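## Task

A slant-cut wooden offcut lies loose on the hand's upward-facing palm. Using only the fingers and thumb of this hand, reorient it within the hand until it sits the way the two goal pictures show. While turning, the offcut may also touch the wrist camera, the camera's post and the arm's last link, but nothing else, and it must never leave the hand. The arm, including the wrist, must not move, and the palm must stay facing upward throughout. To complete it, keep the offcut still for a moment in the palm or fingers, not touching the wrist, the two plates at the base of the thumb, the camera, its post or the arm's end, with no hand motor showing moving or overload or building up toward a shutdown (a motor dead since the start is ignored), and then declare the task done.

## Robot and tools

Robot: one six-joint arm ending in a right hand with sixteen motors (index, middle and ring fingers with four hinges each, and a four-hinge thumb). A wrist camera with a post and a fixed mast sit near the wrist. Cameras: cam_head_left, cam_head_right, cam_wrist, each 672x504 pixels. The goal pictures are seen with show_instructions; one was taken from the wrist camera's position.

Frames. Hand positions, velocities and targets are given in the arm's base frame (roughly the scene frame: +z up, origin on the table below the base). The hand point has its own axes: +z along straightened fingers toward the tips, +x across the palm away from the thumb, +y out of the palm's face. In this task the palm faces up, so fingers bending toward the palm lift their tips upward.

execute_actions(actions, cameras). actions is a list of actions; each action is a table of 1 to 15 rows, one row per 1/30 s step; if fewer than 15 rows, the last row repeats. Each row is one list of 24 numbers, each in [-1, 1]:
- Numbers 1-6: dx, dy, dz, rx, ry, rz. An offset (not a pose) from the Hand target as it stood when the action began, along base-frame axes; 1.0 equals 0.6 m or 180 degrees; rx, ry, rz form one rotation vector. Every row counts from that same start. For this task always send six zeros, which keeps the arm on its current Hand target.
- Numbers 7-22: absolute hinge goals, each scaled linearly between the hinge's two stops (-1 and +1). Order: index_abd, index_mcp, index_pip, index_dip, middle_abd, middle_mcp, middle_pip, middle_dip, ring_abd, ring_mcp, ring_pip, ring_dip, thumb_cmc, thumb_axl, thumb_mcp, thumb_ipl. Brackets (degrees at +1, at -1; straight value): _abd (-60, +60; 0.00), moving toward -1 swings the finger away from the thumb; _mcp (-18, +128; +0.75), _pip (-29, +108; +0.58), _dip (-21, +117; +0.70), toward -1 curls the finger toward the palm. thumb_cmc (-20, +120; +0.71), toward -1 brings the thumb round in front of the palm; thumb_axl (-27, +140; +0.68) rolls the thumb about its own line; thumb_mcp (-69, +109; +0.23) and thumb_ipl (-77, +108; +0.17) bend it.
- Number 23: current_limit, the current cap for every motor, mapped from 0 mA at -1 to 550 mA at +1 (never below 11 mA). Low values may leave fingers too weak to lift.
- Number 24: speed; hinge set-points travel at (speed+1)/2 of 8.5 rad/s.
Starting values are current_limit +0.4 and speed -0.6; whatever you last sent stays active. To hold the hand unchanged, resend your last sixteen goals plus both settings; at the start, first read a result (an empty actions list, which also returns all camera images) and copy the values shown, since a 0 is a real command. cameras picks images by name, ["all"] or []; an unknown name invalidates the call.

move(target, speed, blend, stop_force, zero, blocking, cameras) drives the hand point along a straight path; target is one 24-number row or up to 15 rows, offsets from the Hand target. speed in m/s (0.002 to 3.6). Because the arm must stay put, move is not useful here except with zero offsets. wait(seconds 0 to 10) lets time pass holding the last command. stop brakes a running move. zoom_image(camera, region [x0, y0, x1, y1] pixels, at most 504 by 504) enlarges part of the newest image of cam_head_left, cam_head_right or cam_wrist. zero_wrist_force resets the wrist force zero. finished_scene(scene) ends the scene; call nothing after it in the same reply.

Results. The state gives the hand point's pose and velocities, Hand target, joint data, wrist force and torque, and hand lines, one entry per motor in the order above: hand_goal (goals written), hand_measured (actual hinge positions on the same scale), hand_current_ma (positive pushes toward -1), hand_state (moving; goal, at rest within 0.02 of goal; blocked, at rest short of goal and pressing; overload, shut down), plus hand_current_limit and hand_speed. A motor pressing at 495 mA or more accumulates seconds (and sheds them when below); at 5 s it shuts down for 10 s, then returns to its goal. A motor reading overload from the very first result is permanently off and limp. "within noise" joint velocities mean the arm is still.

A finger presses only while its goal lies past the object's surface, harder the farther past. Use moderate current and modest overshoot so currents stay well under 495 mA.

Faults: large contact torque or outside force stops the arm for 10 s, during which hand commands are discarded while earlier ones keep acting. After a HAND FAULT line, remaining robot calls in that reply are skipped.

Avoid: any arm or wrist motion or palm tilt; dropping the object or flicking it off the hand; letting it touch anything but the hand (and camera, post, last link while turning); hard squeezing; finishing while the object rests on the wrist, thumb-base plates, camera or post, or while any motor reads moving or overload.

Each tool is called after "Call:" by a JSON object that holds its "fn" and its "kwargs", one argument or row to a line.

Reference images:

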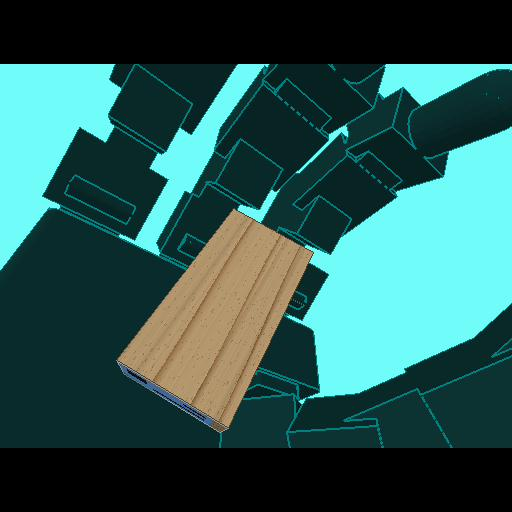

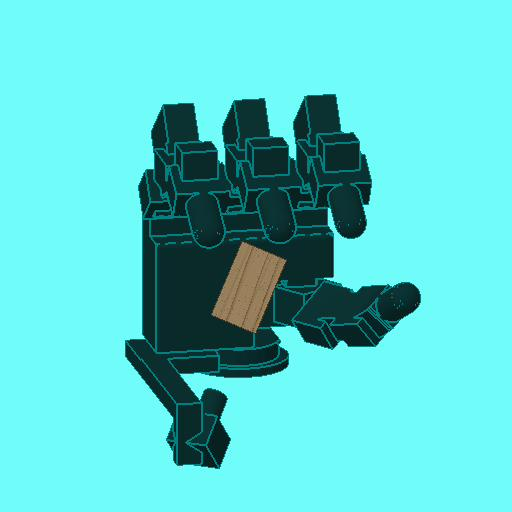

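## Session

Call:
{"fn": "execute_actions", "kwargs": {
  "actions": []
}}

Call:
{"fn": "zoom_image", "kwargs": {
  "camera": "cam_wrist",
  "region": [100, 150, 500, 450]
}}

Call:
{"fn": "zoom_image", "kwargs": {
  "camera": "cam_head_left",
  "region": [60, 200, 180, 310]
}}

Call:
{"fn": "show_instructions", "kwargs": {

}}

Scene clock: 0.00 s.
end_effector_position=(+0.6099, +0.0764, +0.4048) hand_goal=(+0.000, +0.046, -0.008, +0.280, +0.000, +0.046, -0.008, +0.280, +0.000, +0.046, -0.008, +0.280, -0.104, +0.266, +0.032, -0.018) hand_measured=(+0.000, +0.074, -0.002, +0.286, +0.000, +0.074, -0.002, +0.286, +0.000, +0.076, +0.000, +0.286, -0.082, +0.274, +0.036, -0.014) hand_current_ma=(+0, +36, +5, +6, +0, +36, +6, +7, +0, +39, +7, +6, +28, +10, +6, +5) hand_state=(goal, blocked, goal, goal, goal, blocked, goal, goal, goal, blocked, goal, goal, blocked, goal, goal, goal) hand_current_limit=0.40 hand_speed=-0.60 end_effector_quat_wxyz=(+0.485, +0.461, +0.527, +0.524)
Joint positions: [-0.162 -1.165 2.204 -4.201 -1.304 -0.022]
Joint velocities: within noise
Joint torques (N m): no reading
Wrist force (N): no reading
Wrist torque (N m): no reading
Wrist force, peak (N): no reading
Hand target: +0.6099, +0.0764, +0.4048; +0.485, +0.461, +0.527, +0.524

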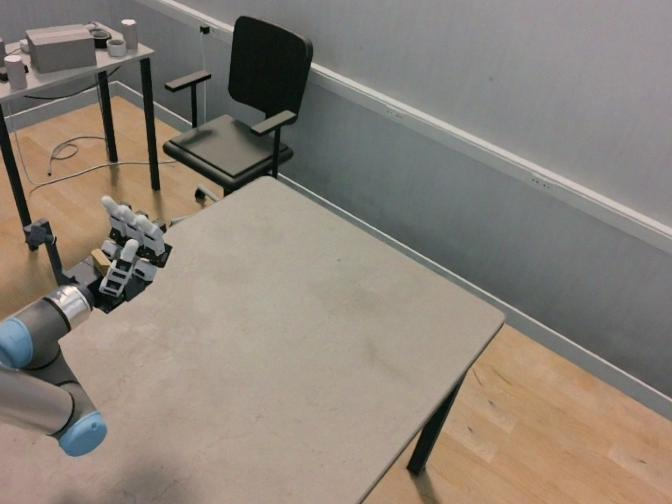

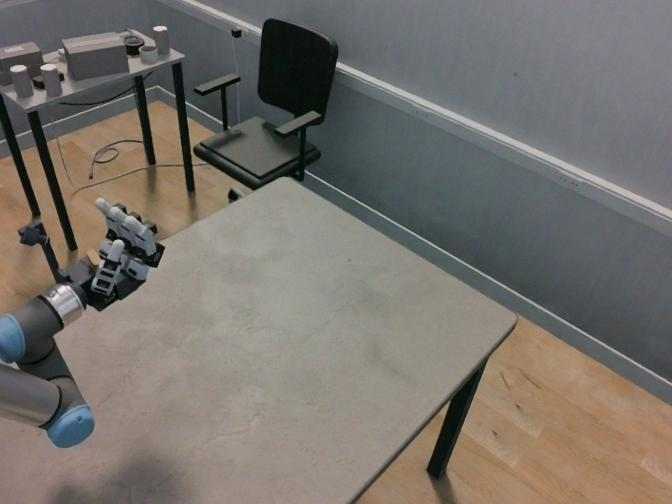

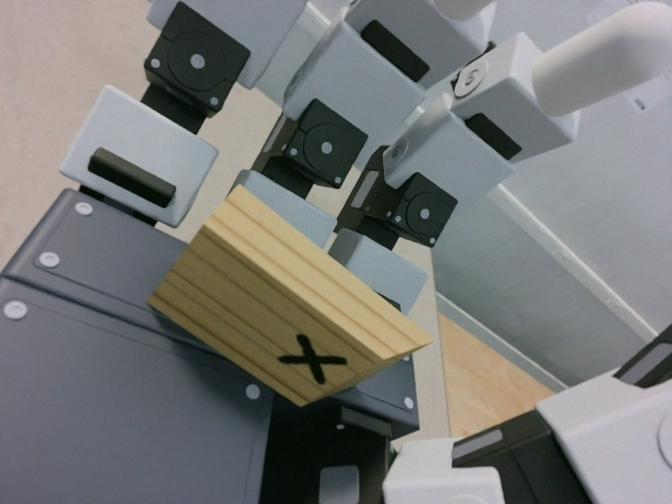

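Scaled by 1.260 from the camera's 672x504 image, which has a finer 960x720 frame.

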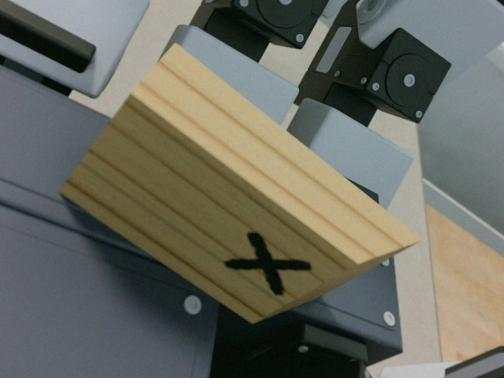

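Scaled by 4.200 from the camera's 672x504 image, which has a finer 960x720 frame.

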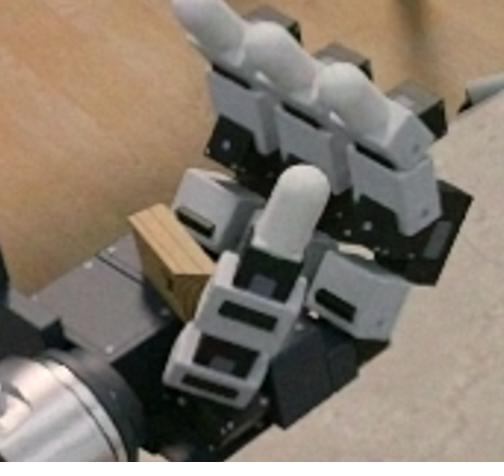

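Reference images for this scene: goal picture from the wrist camera place, goal picture looking into the palm.

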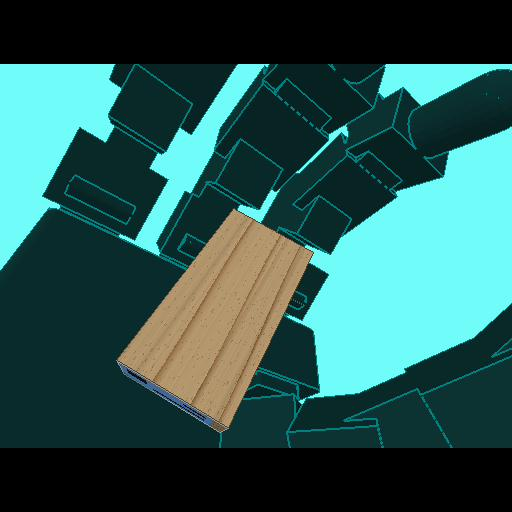

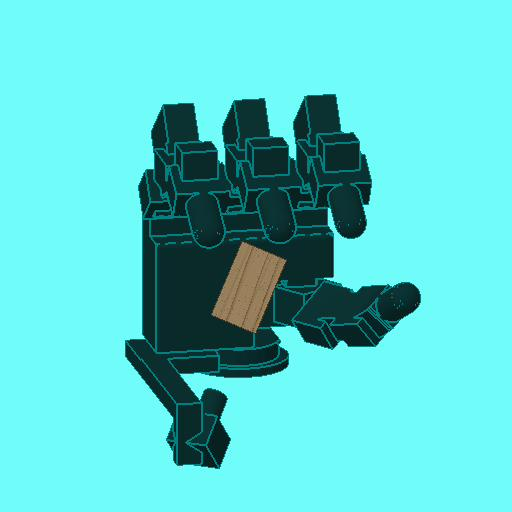

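Call:
{"fn": "execute_actions", "kwargs": {
  "actions": [
    [[0,0,0,0,0,0, 0,0.046,-0.008,0.28, 0,-0.264,-0.2993,-0.1739, 0,0.046,-0.008,0.28, -0.104,0.266,0.032,-0.018, 0.4,-0.6]],
    [[0,0,0,0,0,0, 0,0.046,-0.008,0.28, 0,-0.36,-0.2993,-0.391, 0,0.046,-0.008,0.28, -0.104,0.266,0.032,-0.018, 0.4,-0.8]]
  ],
  "cameras": ["cam_wrist"]
}}

Scene clock: 21.57 s.
end_effector_position=(+0.6099, +0.0764, +0.4048) hand_goal=(+0.000, +0.046, -0.008, +0.280, +0.000, -0.360, -0.300, -0.390, +0.000, +0.046, -0.008, +0.280, -0.104, +0.266, +0.032, -0.018) hand_measured=(+0.000, +0.074, -0.002, +0.286, +0.000, -0.352, -0.284, -0.338, +0.000, +0.076, +0.000, +0.286, -0.082, +0.274, +0.036, -0.014) hand_current_ma=(+0, +36, +5, +6, +0, +8, +19, +71, +0, +39, +7, +6, +28, +10, +6, +5) hand_state=(goal, blocked, goal, goal, goal, goal, goal, blocked, goal, blocked, goal, goal, blocked, goal, goal, goal) hand_current_limit=0.40 hand_speed=-0.80 end_effector_quat_wxyz=(+0.485, +0.461, +0.527, +0.524)
Joint positions: [-0.162 -1.165 2.204 -4.201 -1.304 -0.022]
Joint torques (N m): [3.35 -27.19 -11.45 -2.03 -0.6 -0.64]
Wrist force (N): [-0.1 -0.2 0.1]
Wrist torque (N m): [-0.07 0.00 -0.01]
Wrist force, peak (N): [0.1 -0.5 0.3]
Hand target: +0.6099, +0.0764, +0.4048; +0.485, +0.461, +0.527, +0.524
Off the commanded pose: 0.000 m, 0 deg.
Images, in order (width x height): cam_wrist 672x504.

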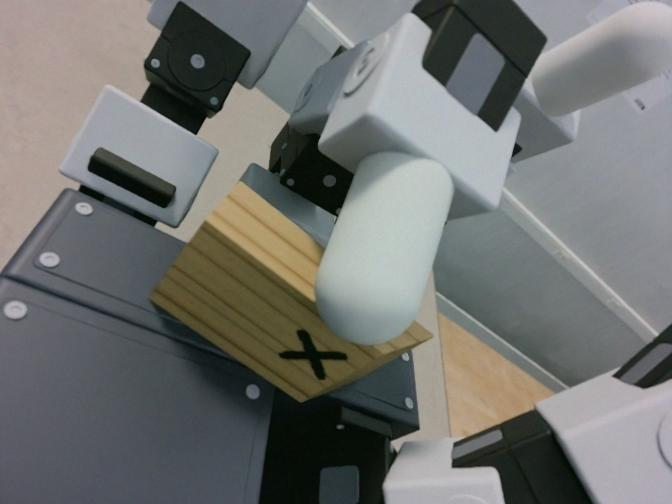

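Call:
{"fn": "execute_actions", "kwargs": {
  "actions": [
    [[0,0,0,0,0,0, 0,0.046,-0.008,0.28, 0,-0.42,-0.2993,-0.464, 0,0.046,-0.008,0.28, -0.104,0.266,0.032,-0.018, 0.4,-0.85]],
    [[0,0,0,0,0,0, 0,0.046,-0.008,0.28, 0,-0.504,-0.2993,-0.42, 0,0.046,-0.008,0.28, -0.104,0.266,0.032,-0.018, 0.4,-0.85]]
  ],
  "cameras": ["cam_wrist"]
}}

Scene clock: 23.50 s.
end_effector_position=(+0.6099, +0.0764, +0.4048) hand_goal=(+0.000, +0.046, -0.008, +0.280, +0.000, -0.504, -0.300, -0.420, +0.000, +0.046, -0.008, +0.280, -0.104, +0.266, +0.032, -0.018) hand_measured=(+0.000, +0.074, -0.002, +0.286, +0.000, -0.386, -0.242, -0.366, +0.000, +0.076, +0.000, +0.286, -0.082, +0.274, +0.036, -0.014) hand_current_ma=(+0, +36, +5, +6, +0, +195, +80, +75, +0, +39, +7, +6, +28, +10, +6, +5) hand_state=(goal, blocked, goal, goal, goal, blocked, blocked, blocked, goal, blocked, goal, goal, blocked, goal, goal, goal) hand_current_limit=0.40 hand_speed=-0.85 end_effector_quat_wxyz=(+0.485, +0.461, +0.527, +0.524)
Joint positions: [-0.162 -1.165 2.204 -4.201 -1.304 -0.022]
Joint torques (N m): [2.3 -26.91 -10.1 -2.35 -0.65 -0.74]
Wrist force (N): [0.0 0.0 0.2]
Wrist torque (N m): [-0.05 -0.02 0.00]
Wrist force, peak (N): [-0.1 -0.4 0.4]
Hand target: +0.6099, +0.0764, +0.4048; +0.485, +0.461, +0.527, +0.524
Off the commanded pose: 0.000 m, 0 deg.
Images, in order (width x height): cam_wrist 672x504.

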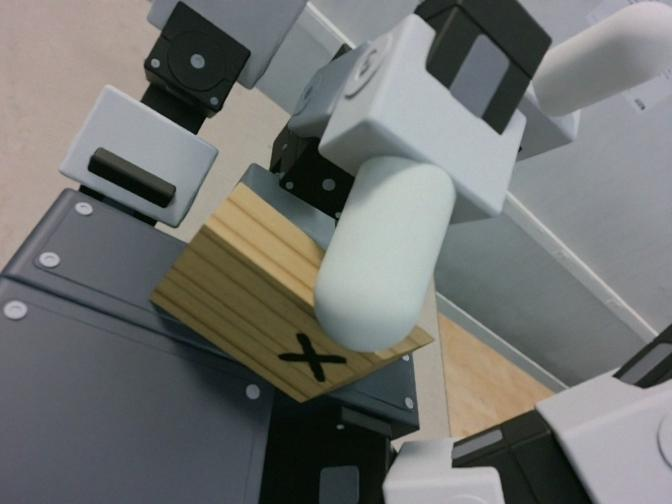

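Call:
{"fn": "execute_actions", "kwargs": {
  "actions": [
    [[0,0,0,0,0,0, 0,0.046,-0.008,0.28, 0,-0.2,-0.1,0.1, 0,0.046,-0.008,0.28, 0.2857,-0.371,-0.6045,-0.6605, 0.4,-0.6]],
    [[0,0,0,0,0,0, 0,0.046,-0.008,0.28, 0,0.2055,-0.737,-0.174, 0,0.046,-0.008,0.28, 0.2857,-0.371,-0.6045,-0.6605, 0.4,-0.6]],
    [[0,0,0,0,0,0, 0,0.046,-0.008,0.28, 0,0.2055,-0.737,-0.4638, 0,0.046,-0.008,0.28, 0.2857,-0.346,-0.7798,-0.9124, 0.4,-0.7]]
  ],
  "cameras": ["cam_wrist"]
}}

Scene clock: 31.90 s.
end_effector_position=(+0.6099, +0.0764, +0.4048) hand_goal=(+0.000, +0.046, -0.008, +0.280, +0.000, +0.206, -0.736, -0.464, +0.000, +0.046, -0.008, +0.280, +0.286, -0.346, -0.780, -0.912) hand_measured=(+0.000, +0.074, -0.002, +0.286, +0.000, +0.212, -0.734, -0.458, +0.000, +0.076, +0.000, +0.286, +0.290, -0.350, -0.782, -0.910) hand_current_ma=(+0, +36, +5, +6, +0, +7, +2, +6, +0, +39, +7, +6, +4, -4, -1, +3) hand_state=(goal, blocked, goal, goal, goal, goal, goal, goal, goal, blocked, goal, goal, goal, goal, goal, goal) hand_current_limit=0.40 hand_speed=-0.70 end_effector_quat_wxyz=(+0.485, +0.461, +0.527, +0.524)
Joint positions: [-0.162 -1.165 2.204 -4.201 -1.304 -0.022]
Joint torques (N m): [3.59 -27.82 -8.34 -2.55 -1.16 -1.31]
Wrist force (N): [0.0 -0.1 0.2]
Wrist torque (N m): [-0.05 0.00 -0.03]
Wrist force, peak (N): [0.1 -0.1 0.5]
Hand target: +0.6099, +0.0764, +0.4048; +0.485, +0.461, +0.527, +0.524
Off the commanded pose: 0.000 m, 0 deg.
Images, in order (width x height): cam_wrist 672x504.

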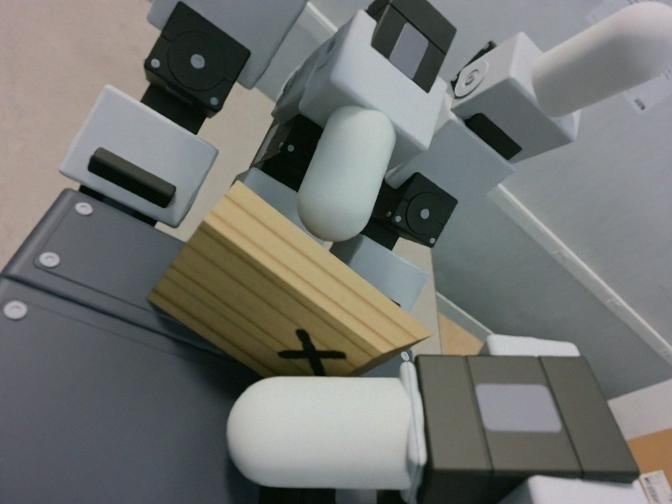

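Call:
{"fn": "execute_actions", "kwargs": {
  "actions": [
    [[0,0,0,0,0,0, 0,0.046,-0.008,0.28, 0,0.0205,-0.737,-0.4638, 0,0.046,-0.008,0.28, 0.2857,-0.346,-0.7798,-0.9124, 0.4,-0.75]],
    [[0,0,0,0,0,0, 0,0.046,-0.008,0.28, 0,-0.123,-0.628,-0.4638, 0,0.046,-0.008,0.28, 0.2857,-0.346,-0.7798,-0.9124, 0.4,-0.85]]
  ],
  "cameras": ["cam_wrist"]
}}

Call:
{"fn": "execute_actions", "kwargs": {
  "actions": [
    [[0,0,0,0,0,0, 0,0.046,-0.008,0.28, 0,-0.281,-0.591,-0.319, 0,0.046,-0.008,0.28, 0.2857,-0.346,-0.7798,-0.9124, 0.4,-0.85]]
  ],
  "cameras": ["cam_wrist"]
}}

Scene clock: 34.37 s.
end_effector_position=(+0.6099, +0.0764, +0.4048) hand_goal=(+0.000, +0.046, -0.008, +0.280, +0.000, -0.122, -0.628, -0.464, +0.000, +0.046, -0.008, +0.280, +0.286, -0.346, -0.780, -0.912) hand_measured=(+0.000, +0.074, -0.002, +0.286, +0.000, -0.092, -0.638, -0.460, +0.000, +0.076, +0.000, +0.286, +0.290, -0.350, -0.782, -0.910) hand_current_ma=(+0, +36, +5, +6, +0, +38, -10, +5, +0, +39, +7, +6, +4, -4, -1, +2) hand_state=(goal, blocked, goal, goal, goal, blocked, goal, goal, goal, blocked, goal, goal, goal, goal, goal, goal) hand_current_limit=0.40 hand_speed=-0.85 end_effector_quat_wxyz=(+0.485, +0.461, +0.527, +0.524)
Joint positions: [-0.162 -1.165 2.204 -4.201 -1.304 -0.022]
Joint torques (N m): [4 -25.6 -7.29 -2.95 -1.37 -1.63]
Wrist force (N): [0.0 0.0 0.2]
Wrist torque (N m): [-0.05 -0.01 -0.03]
Wrist force, peak (N): [0.2 -0.3 0.3]
Hand target: +0.6099, +0.0764, +0.4048; +0.485, +0.461, +0.527, +0.524
Off the commanded pose: 0.000 m, 0 deg.
Images, in order (width x height): cam_wrist 672x504.

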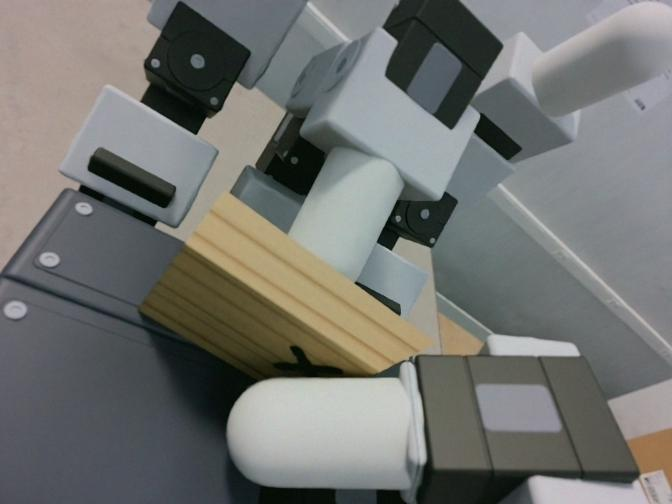

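Scene clock: 35.07 s.
end_effector_position=(+0.6099, +0.0764, +0.4048) hand_goal=(+0.000, +0.046, -0.008, +0.280, +0.000, -0.280, -0.590, -0.318, +0.000, +0.046, -0.008, +0.280, +0.286, -0.346, -0.780, -0.912) hand_measured=(+0.000, +0.074, -0.002, +0.286, +0.018, -0.168, -0.610, -0.398, +0.000, +0.076, +0.000, +0.286, +0.306, -0.376, -0.782, -0.926) hand_current_ma=(+0, +36, +5, +6, +13, +183, -22, -117, +0, +39, +7, +6, +24, -46, -1, -23) hand_state=(goal, blocked, goal, goal, goal, blocked, goal, blocked, goal, blocked, goal, goal, goal, blocked, goal, goal) hand_current_limit=0.40 hand_speed=-0.85 end_effector_quat_wxyz=(+0.485, +0.461, +0.527, +0.524)
Joint positions: [-0.162 -1.165 2.204 -4.201 -1.304 -0.022]
Joint torques (N m): [5.36 -26.39 -6.66 -3.13 -1.3 -1.46]
Wrist force (N): [-0.1 -0.3 0.1]
Wrist torque (N m): [-0.08 0.00 -0.04]
Wrist force, peak (N): [0.0 -0.2 0.4]
Hand target: +0.6099, +0.0764, +0.4048; +0.485, +0.461, +0.527, +0.524
Off the commanded pose: 0.000 m, 0 deg.
Images, in order (width x height): cam_wrist 672x504.

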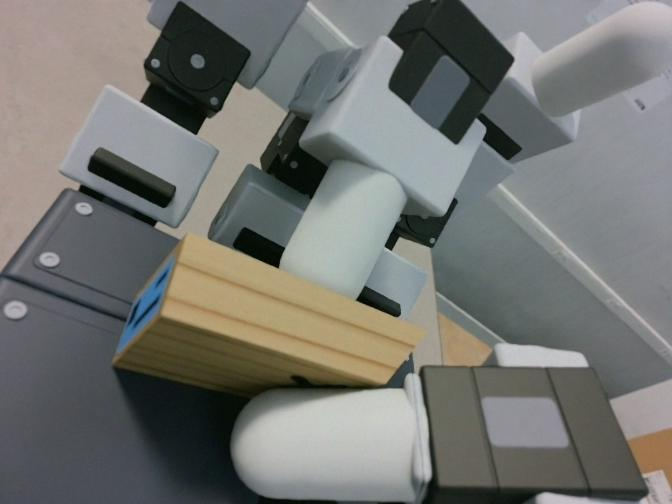

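Call:
{"fn": "execute_actions", "kwargs": {
  "actions": [
    [[0,0,0,0,0,0, 0,0.046,-0.008,0.28, 0,-0.38,-0.55,-0.30, 0,0.046,-0.008,0.28, 0.2857,-0.346,-0.7798,-0.9124, 0.4,-0.85]]
  ],
  "cameras": ["cam_wrist"]
}}

Call:
{"fn": "execute_actions", "kwargs": {
  "actions": [
    [[0,0,0,0,0,0, 0,0.046,-0.008,0.28, 0,-0.46,-0.50,-0.25, 0,0.046,-0.008,0.28, 0.2857,-0.346,-0.7798,-0.9124, 0.4,-0.85]]
  ],
  "cameras": ["cam_wrist"]
}}

Scene clock: 37.20 s.
end_effector_position=(+0.6099, +0.0764, +0.4048) hand_goal=(+0.000, +0.046, -0.008, +0.280, +0.000, -0.380, -0.550, -0.300, +0.000, +0.046, -0.008, +0.280, +0.286, -0.346, -0.780, -0.912) hand_measured=(+0.000, +0.074, -0.002, +0.286, +0.028, -0.204, -0.570, -0.392, +0.000, +0.076, +0.000, +0.286, +0.318, -0.398, -0.780, -0.936) hand_current_ma=(+0, +36, +5, +6, +21, +310, -22, -139, +0, +39, +7, +6, +40, -87, -1, -39) hand_state=(goal, blocked, goal, goal, blocked, blocked, goal, blocked, goal, blocked, goal, goal, blocked, blocked, goal, blocked) hand_current_limit=0.40 hand_speed=-0.85 end_effector_quat_wxyz=(+0.485, +0.461, +0.527, +0.524)
Joint positions: [-0.162 -1.165 2.204 -4.201 -1.304 -0.022]
Joint torques (N m): [4.49 -27.4 -8.05 -3.31 -1.5 -1.83]
Wrist force (N): [0.0 0.1 0.3]
Wrist torque (N m): [-0.05 -0.01 -0.02]
Wrist force, peak (N): [-0.1 -0.2 0.4]
Hand target: +0.6099, +0.0764, +0.4048; +0.485, +0.461, +0.527, +0.524
Off the commanded pose: 0.000 m, 0 deg.
Images, in order (width x height): cam_wrist 672x504.

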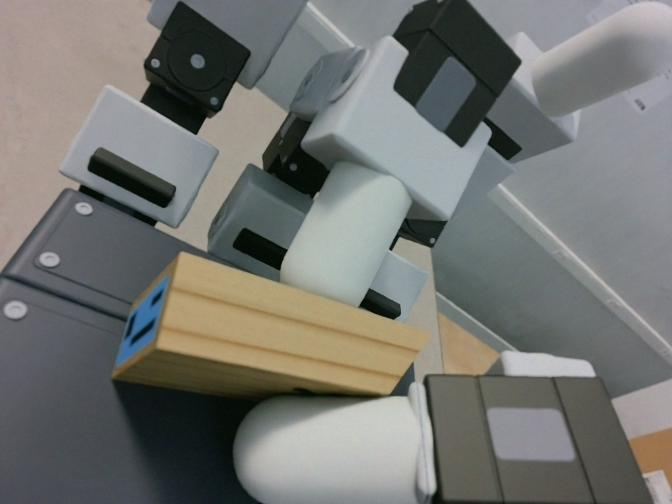

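Scene clock: 37.90 s.
end_effector_position=(+0.6099, +0.0764, +0.4048) hand_goal=(+0.000, +0.046, -0.008, +0.280, +0.000, -0.460, -0.500, -0.250, +0.000, +0.046, -0.008, +0.280, +0.286, -0.346, -0.780, -0.912) hand_measured=(+0.000, +0.074, -0.002, +0.286, +0.032, -0.232, -0.530, -0.392, +0.000, +0.076, +0.000, +0.286, +0.328, -0.414, -0.778, -0.942) hand_current_ma=(+0, +36, +5, +6, +25, +385, -36, -226, +0, +39, +7, +6, +55, -121, +1, -51) hand_state=(goal, blocked, goal, goal, blocked, blocked, blocked, blocked, goal, blocked, goal, goal, blocked, blocked, goal, blocked) hand_current_limit=0.40 hand_speed=-0.85 end_effector_quat_wxyz=(+0.485, +0.461, +0.527, +0.524)
Joint positions: [-0.162 -1.165 2.204 -4.201 -1.304 -0.022]
Joint torques (N m): [3.98 -26.05 -7.18 -3.22 -1.63 -1.62]
Wrist force (N): [-0.1 -0.1 0.2]
Wrist torque (N m): [-0.07 0.01 -0.03]
Wrist force, peak (N): [-0.3 -0.2 0.3]
Hand target: +0.6099, +0.0764, +0.4048; +0.485, +0.461, +0.527, +0.524
Off the commanded pose: 0.000 m, 0 deg.
Images, in order (width x height): cam_wrist 672x504.

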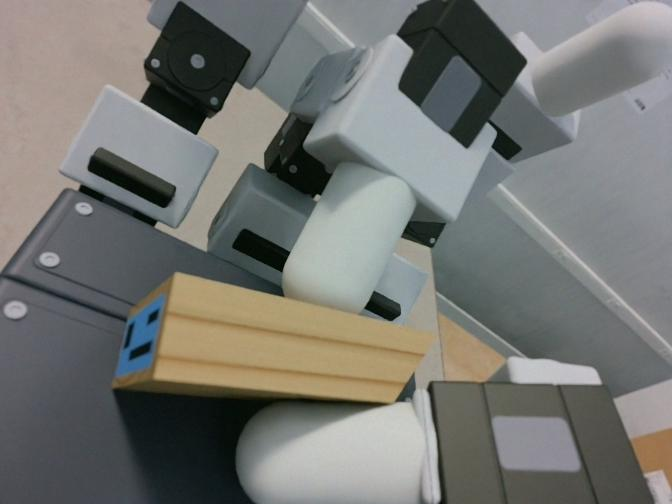

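Call:
{"fn": "execute_actions", "kwargs": {
  "actions": [
    [[0,0,0,0,0,0, 0,0.046,-0.008,0.28, 0,-0.40,-0.40,-0.32, 0,0.046,-0.008,0.28, 0.2857,-0.33,-0.7798,-0.90, 0.4,-0.8]],
    [[0,0,0,0,0,0, 0,0.046,-0.008,0.28, 0,-0.504,-0.299,-0.217, 0,0.046,-0.008,0.28, 0.2857,-0.33,-0.7798,-0.90, 0.4,-0.8]]
  ],
  "cameras": ["cam_wrist"]
}}

Scene clock: 43.63 s.
end_effector_position=(+0.6099, +0.0764, +0.4048) hand_goal=(+0.000, +0.046, -0.008, +0.280, +0.000, -0.504, -0.298, -0.216, +0.000, +0.046, -0.008, +0.280, +0.286, -0.330, -0.780, -0.900) hand_measured=(+0.000, +0.074, -0.002, +0.286, +0.000, -0.350, -0.256, -0.208, +0.000, +0.076, +0.000, +0.286, +0.314, -0.376, -0.800, -0.938) hand_current_ma=(+0, +36, +5, +6, +0, +267, +54, +9, +0, +39, +7, +6, +36, -77, -31, -68) hand_state=(goal, blocked, goal, goal, goal, blocked, blocked, goal, goal, blocked, goal, goal, blocked, blocked, goal, blocked) hand_current_limit=0.40 hand_speed=-0.80 end_effector_quat_wxyz=(+0.485, +0.461, +0.527, +0.524)
Joint positions: [-0.162 -1.165 2.204 -4.201 -1.304 -0.022]
Joint torques (N m): [3.49 -25.1 -3.98 -3.58 -2.07 -1.65]
Wrist force (N): [0.0 0.0 0.2]
Wrist torque (N m): [-0.06 0.00 -0.03]
Wrist force, peak (N): [0.1 -0.3 0.4]
Hand target: +0.6099, +0.0764, +0.4048; +0.485, +0.461, +0.527, +0.524
Off the commanded pose: 0.000 m, 0 deg.
Images, in order (width x height): cam_wrist 672x504.

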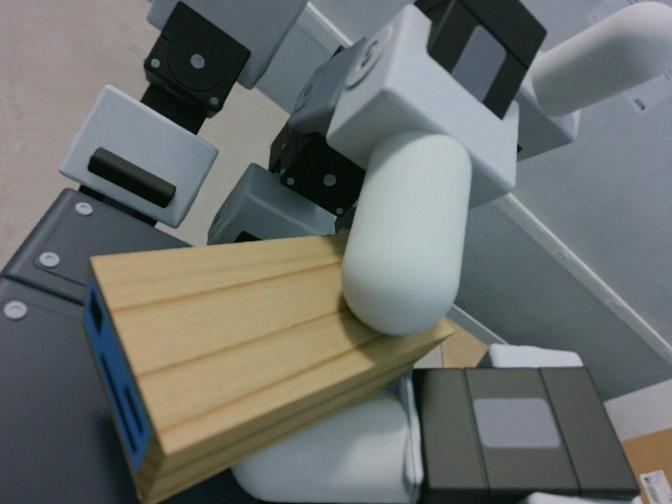

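Call:
{"fn": "execute_actions", "kwargs": {
  "actions": [
    [[0,0,0,0,0,0, 0,0.046,-0.008,0.28, 0,-0.40,-0.27,-0.21, 0,0.046,-0.008,0.28, 0.2857,-0.60,-0.7798,-0.90, 0.4,-0.85]],
    [[0,0,0,0,0,0, 0,0.046,-0.008,0.28, 0,-0.42,-0.27,-0.21, 0,0.046,-0.008,0.28, 0.2857,-0.85,-0.7798,-0.90, 0.4,-0.85]]
  ],
  "cameras": ["cam_wrist"]
}}

Scene clock: 47.47 s.
end_effector_position=(+0.6099, +0.0764, +0.4048) hand_goal=(+0.000, +0.046, -0.008, +0.280, +0.000, -0.420, -0.270, -0.210, +0.000, +0.046, -0.008, +0.280, +0.286, -0.850, -0.780, -0.900) hand_measured=(+0.000, +0.074, -0.002, +0.286, +0.000, -0.406, -0.266, -0.206, +0.000, +0.076, +0.000, +0.286, +0.320, -0.784, -0.752, -0.888) hand_current_ma=(+0, +36, +5, +6, +0, +17, +3, +5, +0, +39, +7, +6, +43, +117, +47, +19) hand_state=(goal, blocked, goal, goal, goal, goal, goal, goal, goal, blocked, goal, goal, blocked, blocked, blocked, goal) hand_current_limit=0.40 hand_speed=-0.85 end_effector_quat_wxyz=(+0.485, +0.461, +0.527, +0.524)
Joint positions: [-0.162 -1.165 2.204 -4.201 -1.304 -0.022]
Joint torques (N m): [4.05 -24.74 -4.2 -3.97 -2.43 -1.62]
Wrist force (N): [0.0 0.0 0.1]
Wrist torque (N m): [-0.07 -0.01 -0.02]
Wrist force, peak (N): [0.1 -0.1 0.5]
Hand target: +0.6099, +0.0764, +0.4048; +0.485, +0.461, +0.527, +0.524
Off the commanded pose: 0.000 m, 0 deg.
Images, in order (width x height): cam_wrist 672x504.

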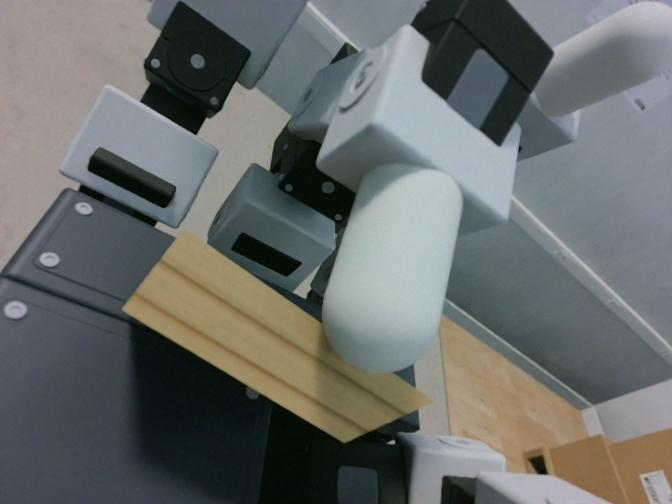

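Call:
{"fn": "execute_actions", "kwargs": {
  "actions": []
}}

Call:
{"fn": "zoom_image", "kwargs": {
  "camera": "cam_head_left",
  "region": [60, 200, 180, 310]
}}

Call:
{"fn": "zoom_image", "kwargs": {
  "camera": "cam_head_right",
  "region": [60, 200, 180, 310]
}}

Call:
{"fn": "zoom_image", "kwargs": {
  "camera": "cam_wrist",
  "region": [80, 180, 520, 504]
}}

Scene clock: 54.87 s.
end_effector_position=(+0.6099, +0.0764, +0.4048) hand_goal=(+0.000, +0.046, -0.008, +0.280, +0.000, -0.420, -0.270, -0.210, +0.000, +0.046, -0.008, +0.280, +0.286, -0.850, -0.780, -0.900) hand_measured=(+0.000, +0.074, -0.002, +0.286, +0.000, -0.406, -0.266, -0.206, +0.000, +0.076, +0.000, +0.286, +0.320, -0.784, -0.752, -0.888) hand_current_ma=(+0, +36, +5, +6, +0, +17, +3, +5, +0, +39, +7, +6, +43, +117, +47, +19) hand_state=(goal, blocked, goal, goal, goal, goal, goal, goal, goal, blocked, goal, goal, blocked, blocked, blocked, goal) hand_current_limit=0.40 hand_speed=-0.85 end_effector_quat_wxyz=(+0.485, +0.461, +0.527, +0.524)
Joint positions: [-0.162 -1.165 2.204 -4.201 -1.304 -0.022]
Joint velocities: within noise
Joint torques (N m): [3.96 -25.4 -4.14 -4.02 -2.55 -1.63]
Wrist force (N): [0.0 0.1 0.3]
Wrist torque (N m): [-0.07 -0.01 -0.02]
Wrist force, peak (N): [-0.3 -0.2 0.4]
Hand target: +0.6099, +0.0764, +0.4048; +0.485, +0.461, +0.527, +0.524
Off the commanded pose: 0.000 m, 0 deg.

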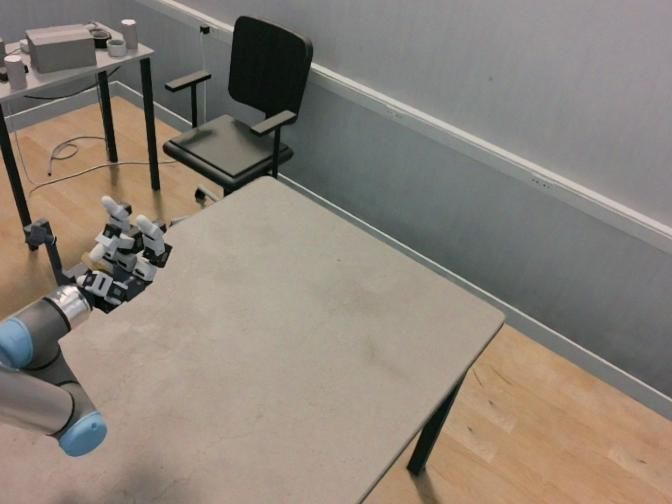

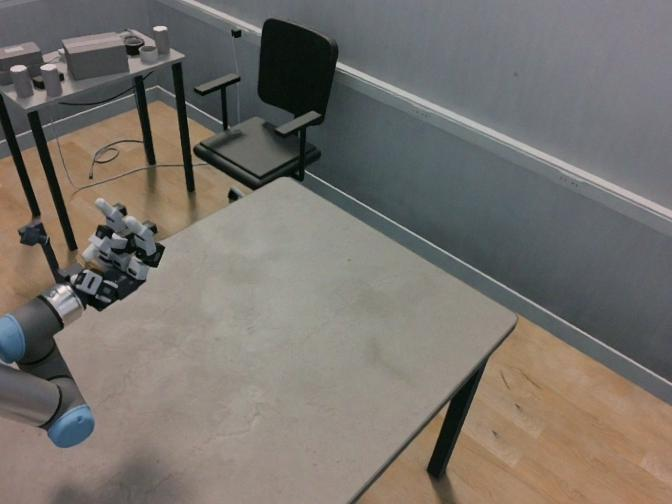

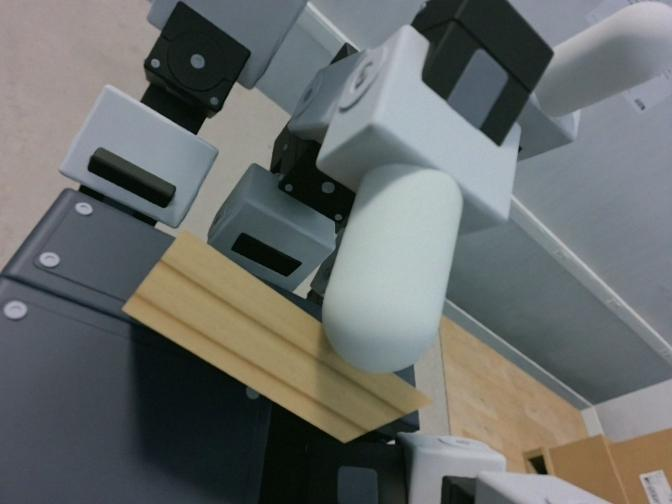

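Scaled by 4.200 from the camera's 672x504 image, which has a finer 960x720 frame.

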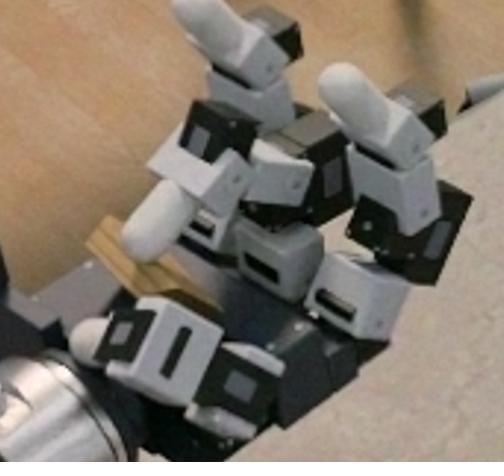

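Scaled by 4.200 from the camera's 672x504 image, which has a finer 960x720 frame.

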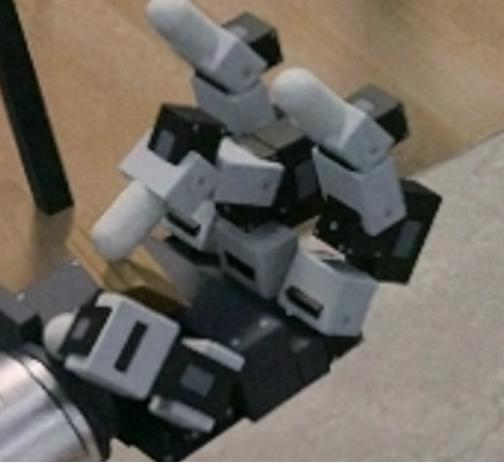

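Scaled by 1.145 from the camera's 672x504 image, which has a finer 960x720 frame.

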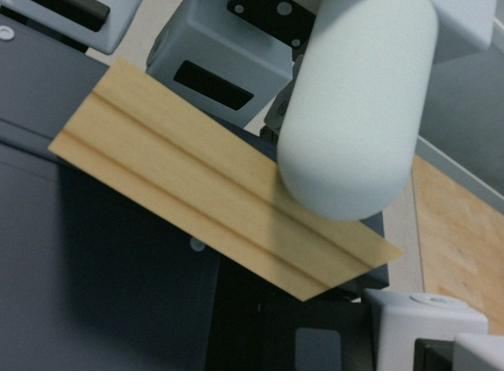

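Call:
{"fn": "execute_actions", "kwargs": {
  "actions": [
    [[0,0,0,0,0,0, 0,0.046,-0.008,0.28, 0,-0.0685,-0.30,-0.21, 0,0.046,-0.008,0.28, 0.2857,-0.80,-0.7798,-0.90, 0.4,-0.6]],
    [[0,0,0,0,0,0, 0,0.046,-0.008,0.28, 0,-0.0685,-0.518,-0.348, 0,0.046,-0.008,0.28, 0.2857,-0.80,-0.7798,-0.90, 0.4,-0.6]],
    [[0,0,0,0,0,0, 0,0.046,-0.008,0.28, 0,-0.241,-0.518,-0.348, 0,0.046,-0.008,0.28, 0.2857,-0.80,-0.7798,-0.90, 0.4,-0.8]]
  ],
  "cameras": ["cam_wrist"]
}}

Call:
{"fn": "execute_actions", "kwargs": {
  "actions": [
    [[0,0,0,0,0,0, 0,0.046,-0.008,0.28, 0,-0.456,-0.328,-0.29, 0,0.046,-0.008,0.28, 0.2857,-0.80,-0.7798,-0.90, 0.4,-0.85]]
  ],
  "cameras": ["cam_wrist"]
}}

Scene clock: 62.57 s.
end_effector_position=(+0.6099, +0.0764, +0.4048) hand_goal=(+0.000, +0.046, -0.008, +0.280, +0.000, -0.240, -0.518, -0.348, +0.000, +0.046, -0.008, +0.280, +0.286, -0.800, -0.780, -0.900) hand_measured=(+0.000, +0.074, -0.002, +0.286, +0.000, -0.230, -0.516, -0.342, +0.000, +0.076, +0.000, +0.286, +0.320, -0.778, -0.752, -0.888) hand_current_ma=(+0, +36, +5, +6, +0, +12, +1, +6, +0, +39, +7, +6, +43, +32, +47, +19) hand_state=(goal, blocked, goal, goal, goal, goal, goal, goal, goal, blocked, goal, goal, blocked, blocked, blocked, goal) hand_current_limit=0.40 hand_speed=-0.80 end_effector_quat_wxyz=(+0.485, +0.461, +0.527, +0.524)
Joint positions: [-0.162 -1.165 2.204 -4.201 -1.304 -0.022]
Joint torques (N m): [3.93 -24 -2.92 -3.97 -2.36 -1.76]
Wrist force (N): [-0.1 -0.1 0.3]
Wrist torque (N m): [-0.09 0.00 -0.03]
Wrist force, peak (N): [0.1 -0.2 0.4]
Hand target: +0.6099, +0.0764, +0.4048; +0.485, +0.461, +0.527, +0.524
Off the commanded pose: 0.000 m, 0 deg.
Images, in order (width x height): cam_wrist 672x504.

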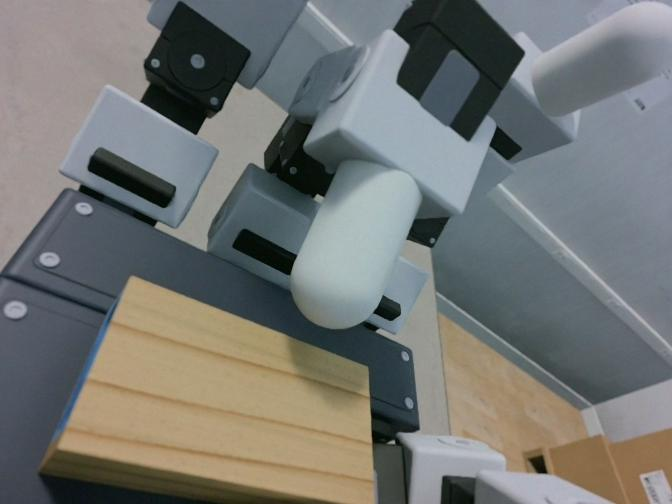

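Scene clock: 63.27 s.
end_effector_position=(+0.6099, +0.0764, +0.4048) hand_goal=(+0.000, +0.046, -0.008, +0.280, +0.000, -0.456, -0.328, -0.290, +0.000, +0.046, -0.008, +0.280, +0.286, -0.800, -0.780, -0.900) hand_measured=(+0.000, +0.074, -0.002, +0.286, +0.000, -0.452, -0.344, -0.298, +0.000, +0.076, +0.000, +0.286, +0.320, -0.778, -0.752, -0.888) hand_current_ma=(+0, +36, +5, +6, +0, +3, -18, -9, +0, +39, +7, +6, +43, +32, +47, +19) hand_state=(goal, blocked, goal, goal, goal, goal, goal, goal, goal, blocked, goal, goal, blocked, blocked, blocked, goal) hand_current_limit=0.40 hand_speed=-0.85 end_effector_quat_wxyz=(+0.485, +0.461, +0.527, +0.524)
Joint positions: [-0.162 -1.165 2.204 -4.201 -1.304 -0.022]
Joint torques (N m): [4.16 -24.55 -1.38 -3.92 -2.35 -1.71]
Wrist force (N): [0.1 -0.2 0.4]
Wrist torque (N m): [-0.12 -0.02 -0.02]
Wrist force, peak (N): [0.3 -0.2 0.5]
Hand target: +0.6099, +0.0764, +0.4048; +0.485, +0.461, +0.527, +0.524
Off the commanded pose: 0.000 m, 0 deg.
Images, in order (width x height): cam_wrist 672x504.

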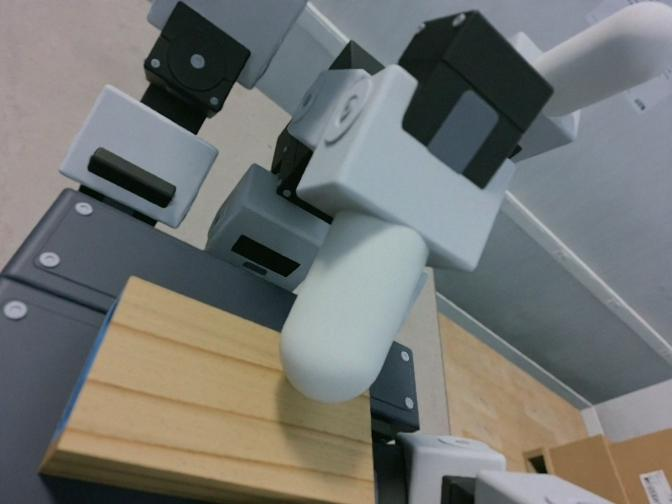

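Call:
{"fn": "execute_actions", "kwargs": {
  "actions": [
    [[0,0,0,0,0,0, 0,0.046,-0.008,0.28, 0,-0.20,-0.20,-0.1, 0,0.046,-0.008,0.28, 0.571,-0.7725,-0.7528,-0.975, 0.4,-0.6]],
    [[0,0,0,0,0,0, 0,0.046,-0.008,0.28, 0,0.046,-0.008,0.28, 0,0.046,-0.008,0.28, 0.571,-0.60,-0.78,-0.985, 0.4,-0.75]],
    [[0,0,0,0,0,0, 0,0.046,-0.008,0.28, 0,0.046,-0.008,0.28, 0,0.046,-0.008,0.28, 0.571,-0.401,-0.8045,-0.985, 0.4,-0.82]]
  ],
  "cameras": ["cam_wrist"]
}}

Call:
{"fn": "execute_actions", "kwargs": {
  "actions": [
    [[0,0,0,0,0,0, 0,0.046,-0.008,0.28, 0,0.046,-0.008,0.28, 0,0.046,-0.008,0.28, 0.571,-0.042,-0.8506,-0.8854, 0.4,-0.85]]
  ],
  "cameras": ["cam_wrist"]
}}

Scene clock: 73.13 s.
end_effector_position=(+0.6099, +0.0764, +0.4048) hand_goal=(+0.000, +0.046, -0.008, +0.280, +0.000, +0.046, -0.008, +0.280, +0.000, +0.046, -0.008, +0.280, +0.572, -0.400, -0.804, -0.984) hand_measured=(+0.000, +0.074, -0.002, +0.286, +0.000, +0.052, -0.014, +0.272, +0.000, +0.076, +0.000, +0.286, +0.572, -0.406, -0.802, -0.982) hand_current_ma=(+0, +36, +5, +6, +0, +7, -6, -9, +0, +39, +7, +6, +0, -8, +2, +3) hand_state=(goal, blocked, goal, goal, goal, goal, goal, goal, goal, blocked, goal, goal, goal, goal, goal, goal) hand_current_limit=0.40 hand_speed=-0.82 end_effector_quat_wxyz=(+0.485, +0.461, +0.527, +0.524)
Joint positions: [-0.162 -1.165 2.204 -4.201 -1.304 -0.022]
Joint torques (N m): [3.94 -24.43 -4.35 -3.6 -2.52 -1.63]
Wrist force (N): [-0.1 -0.1 0.3]
Wrist torque (N m): [-0.06 0.01 -0.03]
Wrist force, peak (N): [0.1 -0.4 0.4]
Hand target: +0.6099, +0.0764, +0.4048; +0.485, +0.461, +0.527, +0.524
Off the commanded pose: 0.000 m, 0 deg.
Images, in order (width x height): cam_wrist 672x504.

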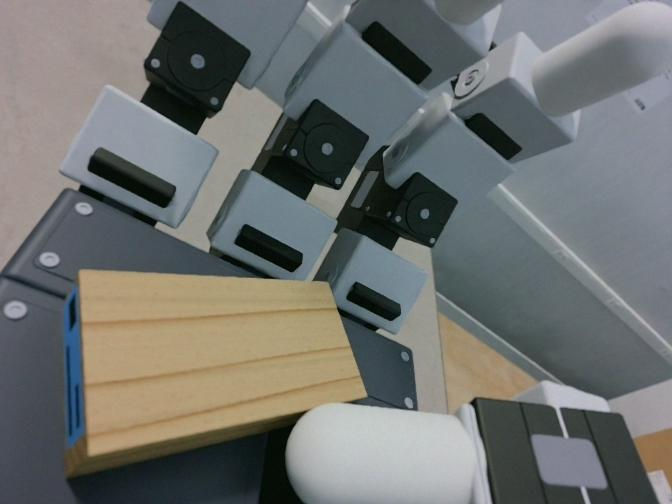

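Scene clock: 74.20 s.
end_effector_position=(+0.6099, +0.0764, +0.4048) hand_goal=(+0.000, +0.046, -0.008, +0.280, +0.000, +0.046, -0.008, +0.280, +0.000, +0.046, -0.008, +0.280, +0.572, -0.042, -0.850, -0.886) hand_measured=(+0.000, +0.074, -0.002, +0.286, +0.000, +0.052, -0.014, +0.272, +0.000, +0.076, +0.000, +0.286, +0.572, -0.044, -0.850, -0.894) hand_current_ma=(+0, +36, +5, +6, +0, +7, -6, -9, +0, +39, +7, +6, +0, -2, +0, -10) hand_state=(goal, blocked, goal, goal, goal, goal, goal, goal, goal, blocked, goal, goal, goal, goal, goal, goal) hand_current_limit=0.40 hand_speed=-0.85 end_effector_quat_wxyz=(+0.485, +0.461, +0.527, +0.524)
Joint positions: [-0.162 -1.165 2.204 -4.201 -1.304 -0.022]
Joint torques (N m): [5.55 -24.6 -3.78 -3.66 -2.43 -1.41]
Wrist force (N): [0.0 -0.1 0.2]
Wrist torque (N m): [-0.04 0.00 -0.03]
Wrist force, peak (N): [0.0 -0.4 0.3]
Hand target: +0.6099, +0.0764, +0.4048; +0.485, +0.461, +0.527, +0.524
Off the commanded pose: 0.000 m, 0 deg.
Images, in order (width x height): cam_wrist 672x504.

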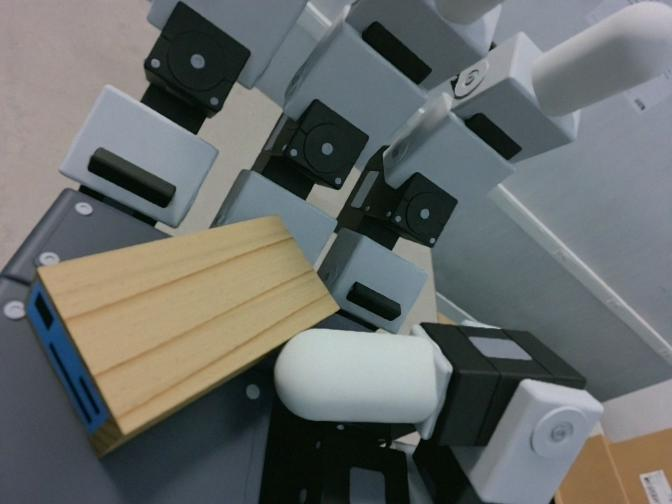

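Call:
{"fn": "execute_actions", "kwargs": {
  "actions": [
    [[0,0,0,0,0,0, 0,0.046,-0.008,0.28, 0,0.046,-0.008,0.28, -0.583,-0.616,0.2847,-0.609, 0.35,0.08,-0.68,-0.90, 0.4,-0.65]],
    [[0,0,0,0,0,0, 0,0.046,-0.008,0.28, 0,0.046,-0.008,0.28, -0.583,-0.877,0.2847,-0.8986, 0.2857,0.133,-0.64,-0.9016, 0.4,-0.75]]
  ],
  "cameras": ["cam_wrist"]
}}

Call:
{"fn": "execute_actions", "kwargs": {
  "actions": [
    [[0,0,0,0,0,0, 0,0.046,-0.008,0.28, 0,0.046,-0.008,0.28, -0.25,-0.877,0.2847,-0.8986, 0.2857,0.133,-0.64,-0.9016, 0.4,-0.8]]
  ],
  "cameras": ["cam_wrist"]
}}

Scene clock: 80.70 s.
end_effector_position=(+0.6099, +0.0764, +0.4048) hand_goal=(+0.000, +0.046, -0.008, +0.280, +0.000, +0.046, -0.008, +0.280, -0.582, -0.876, +0.284, -0.898, +0.286, +0.134, -0.640, -0.902) hand_measured=(+0.000, +0.074, -0.002, +0.286, +0.000, +0.052, -0.014, +0.272, -0.580, -0.880, +0.276, -0.888, +0.300, +0.134, -0.654, -0.900) hand_current_ma=(+0, +36, +5, +6, +0, +7, -6, -9, +1, -4, -8, +11, +16, +0, -20, +2) hand_state=(goal, blocked, goal, goal, goal, goal, goal, goal, goal, goal, goal, goal, goal, goal, goal, goal) hand_current_limit=0.40 hand_speed=-0.75 end_effector_quat_wxyz=(+0.485, +0.461, +0.527, +0.524)
Joint positions: [-0.162 -1.165 2.204 -4.201 -1.304 -0.022]
Joint torques (N m): [3.63 -23.63 -4.16 -3.57 -2.46 -1.52]
Wrist force (N): [0.0 0.0 0.2]
Wrist torque (N m): [-0.07 0.00 -0.03]
Wrist force, peak (N): [-0.2 -0.4 0.4]
Hand target: +0.6099, +0.0764, +0.4048; +0.485, +0.461, +0.527, +0.524
Off the commanded pose: 0.000 m, 0 deg.
Images, in order (width x height): cam_wrist 672x504.

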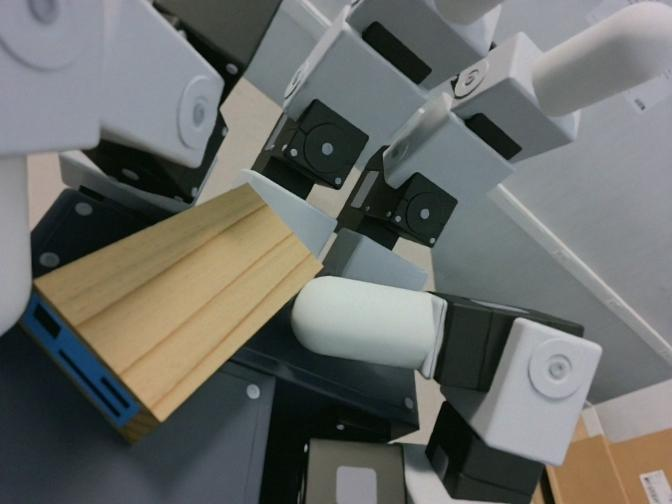

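Scene clock: 81.40 s.
end_effector_position=(+0.6099, +0.0764, +0.4048) hand_goal=(+0.000, +0.046, -0.008, +0.280, +0.000, +0.046, -0.008, +0.280, -0.250, -0.876, +0.284, -0.898, +0.286, +0.134, -0.640, -0.902) hand_measured=(+0.000, +0.074, -0.002, +0.286, +0.000, +0.052, -0.014, +0.272, -0.268, -0.882, +0.276, -0.890, +0.300, +0.134, -0.652, -0.900) hand_current_ma=(+0, +36, +5, +6, +0, +7, -6, -9, -13, -6, -8, +9, +16, +0, -18, +2) hand_state=(goal, blocked, goal, goal, goal, goal, goal, goal, goal, goal, goal, goal, goal, goal, goal, goal) hand_current_limit=0.40 hand_speed=-0.80 end_effector_quat_wxyz=(+0.485, +0.461, +0.527, +0.524)
Joint positions: [-0.162 -1.165 2.204 -4.201 -1.304 -0.022]
Joint torques (N m): [4.27 -24.2 -4.55 -3.29 -2.34 -1.48]
Wrist force (N): [0.1 -0.1 0.1]
Wrist torque (N m): [-0.07 -0.02 -0.02]
Wrist force, peak (N): [0.4 0.0 0.2]
Hand target: +0.6099, +0.0764, +0.4048; +0.485, +0.461, +0.527, +0.524
Off the commanded pose: 0.000 m, 0 deg.
Images, in order (width x height): cam_wrist 672x504.

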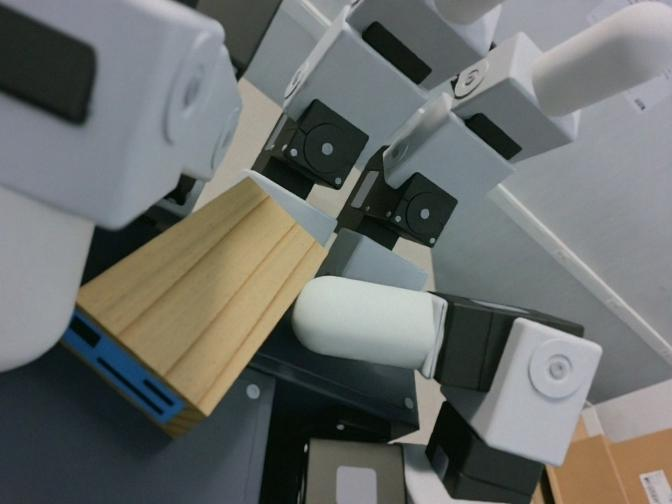

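Call:
{"fn": "execute_actions", "kwargs": {
  "actions": [
    [[0,0,0,0,0,0, 0,0.046,-0.008,0.28, 0,0.046,-0.008,0.28, -0.10,-0.877,0.2847,-0.8986, 0.2857,0.133,-0.64,-0.9016, 0.4,-0.8]],
    [[0,0,0,0,0,0, 0,0.046,-0.008,0.28, 0,0.046,-0.008,0.28, -0.30,-0.70,0.10,-0.65, 0.2857,0.133,-0.64,-0.9016, 0.4,-0.65]],
    [[0,0,0,0,0,0, 0,0.046,-0.008,0.28, 0,0.046,-0.008,0.28, 0.0,-0.10,-0.88,-0.10, 0.2857,0.133,-0.64,-0.9016, 0.4,-0.5]]
  ],
  "cameras": ["cam_wrist"]
}}

Scene clock: 89.50 s.
end_effector_position=(+0.6099, +0.0764, +0.4048) hand_goal=(+0.000, +0.046, -0.008, +0.280, +0.000, +0.046, -0.008, +0.280, +0.000, -0.100, -0.880, -0.100, +0.286, +0.134, -0.640, -0.902) hand_measured=(+0.000, +0.074, -0.002, +0.286, +0.000, +0.052, -0.014, +0.272, -0.010, -0.100, -0.880, -0.108, +0.300, +0.134, -0.652, -0.900) hand_current_ma=(+0, +36, +5, +6, +0, +7, -6, -9, -7, +1, +1, -9, +16, +0, -16, +2) hand_state=(goal, blocked, goal, goal, goal, goal, goal, goal, goal, goal, goal, goal, goal, goal, goal, goal) hand_current_limit=0.40 hand_speed=-0.50 end_effector_quat_wxyz=(+0.485, +0.461, +0.527, +0.524)
Joint positions: [-0.162 -1.165 2.204 -4.201 -1.304 -0.022]
Joint torques (N m): [3.48 -23.94 -3.36 -3.16 -2.27 -1.41]
Wrist force (N): [-0.1 0.1 0.4]
Wrist torque (N m): [-0.04 0.00 -0.02]
Wrist force, peak (N): [0.0 -0.3 0.5]
Hand target: +0.6099, +0.0764, +0.4048; +0.485, +0.461, +0.527, +0.524
Off the commanded pose: 0.000 m, 0 deg.
Images, in order (width x height): cam_wrist 672x504.

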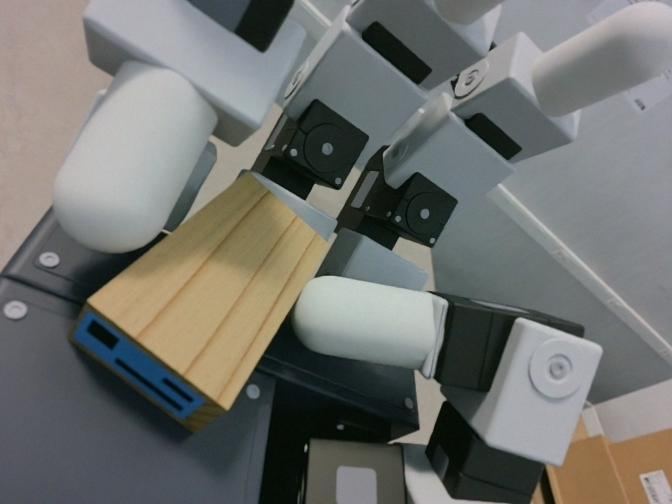

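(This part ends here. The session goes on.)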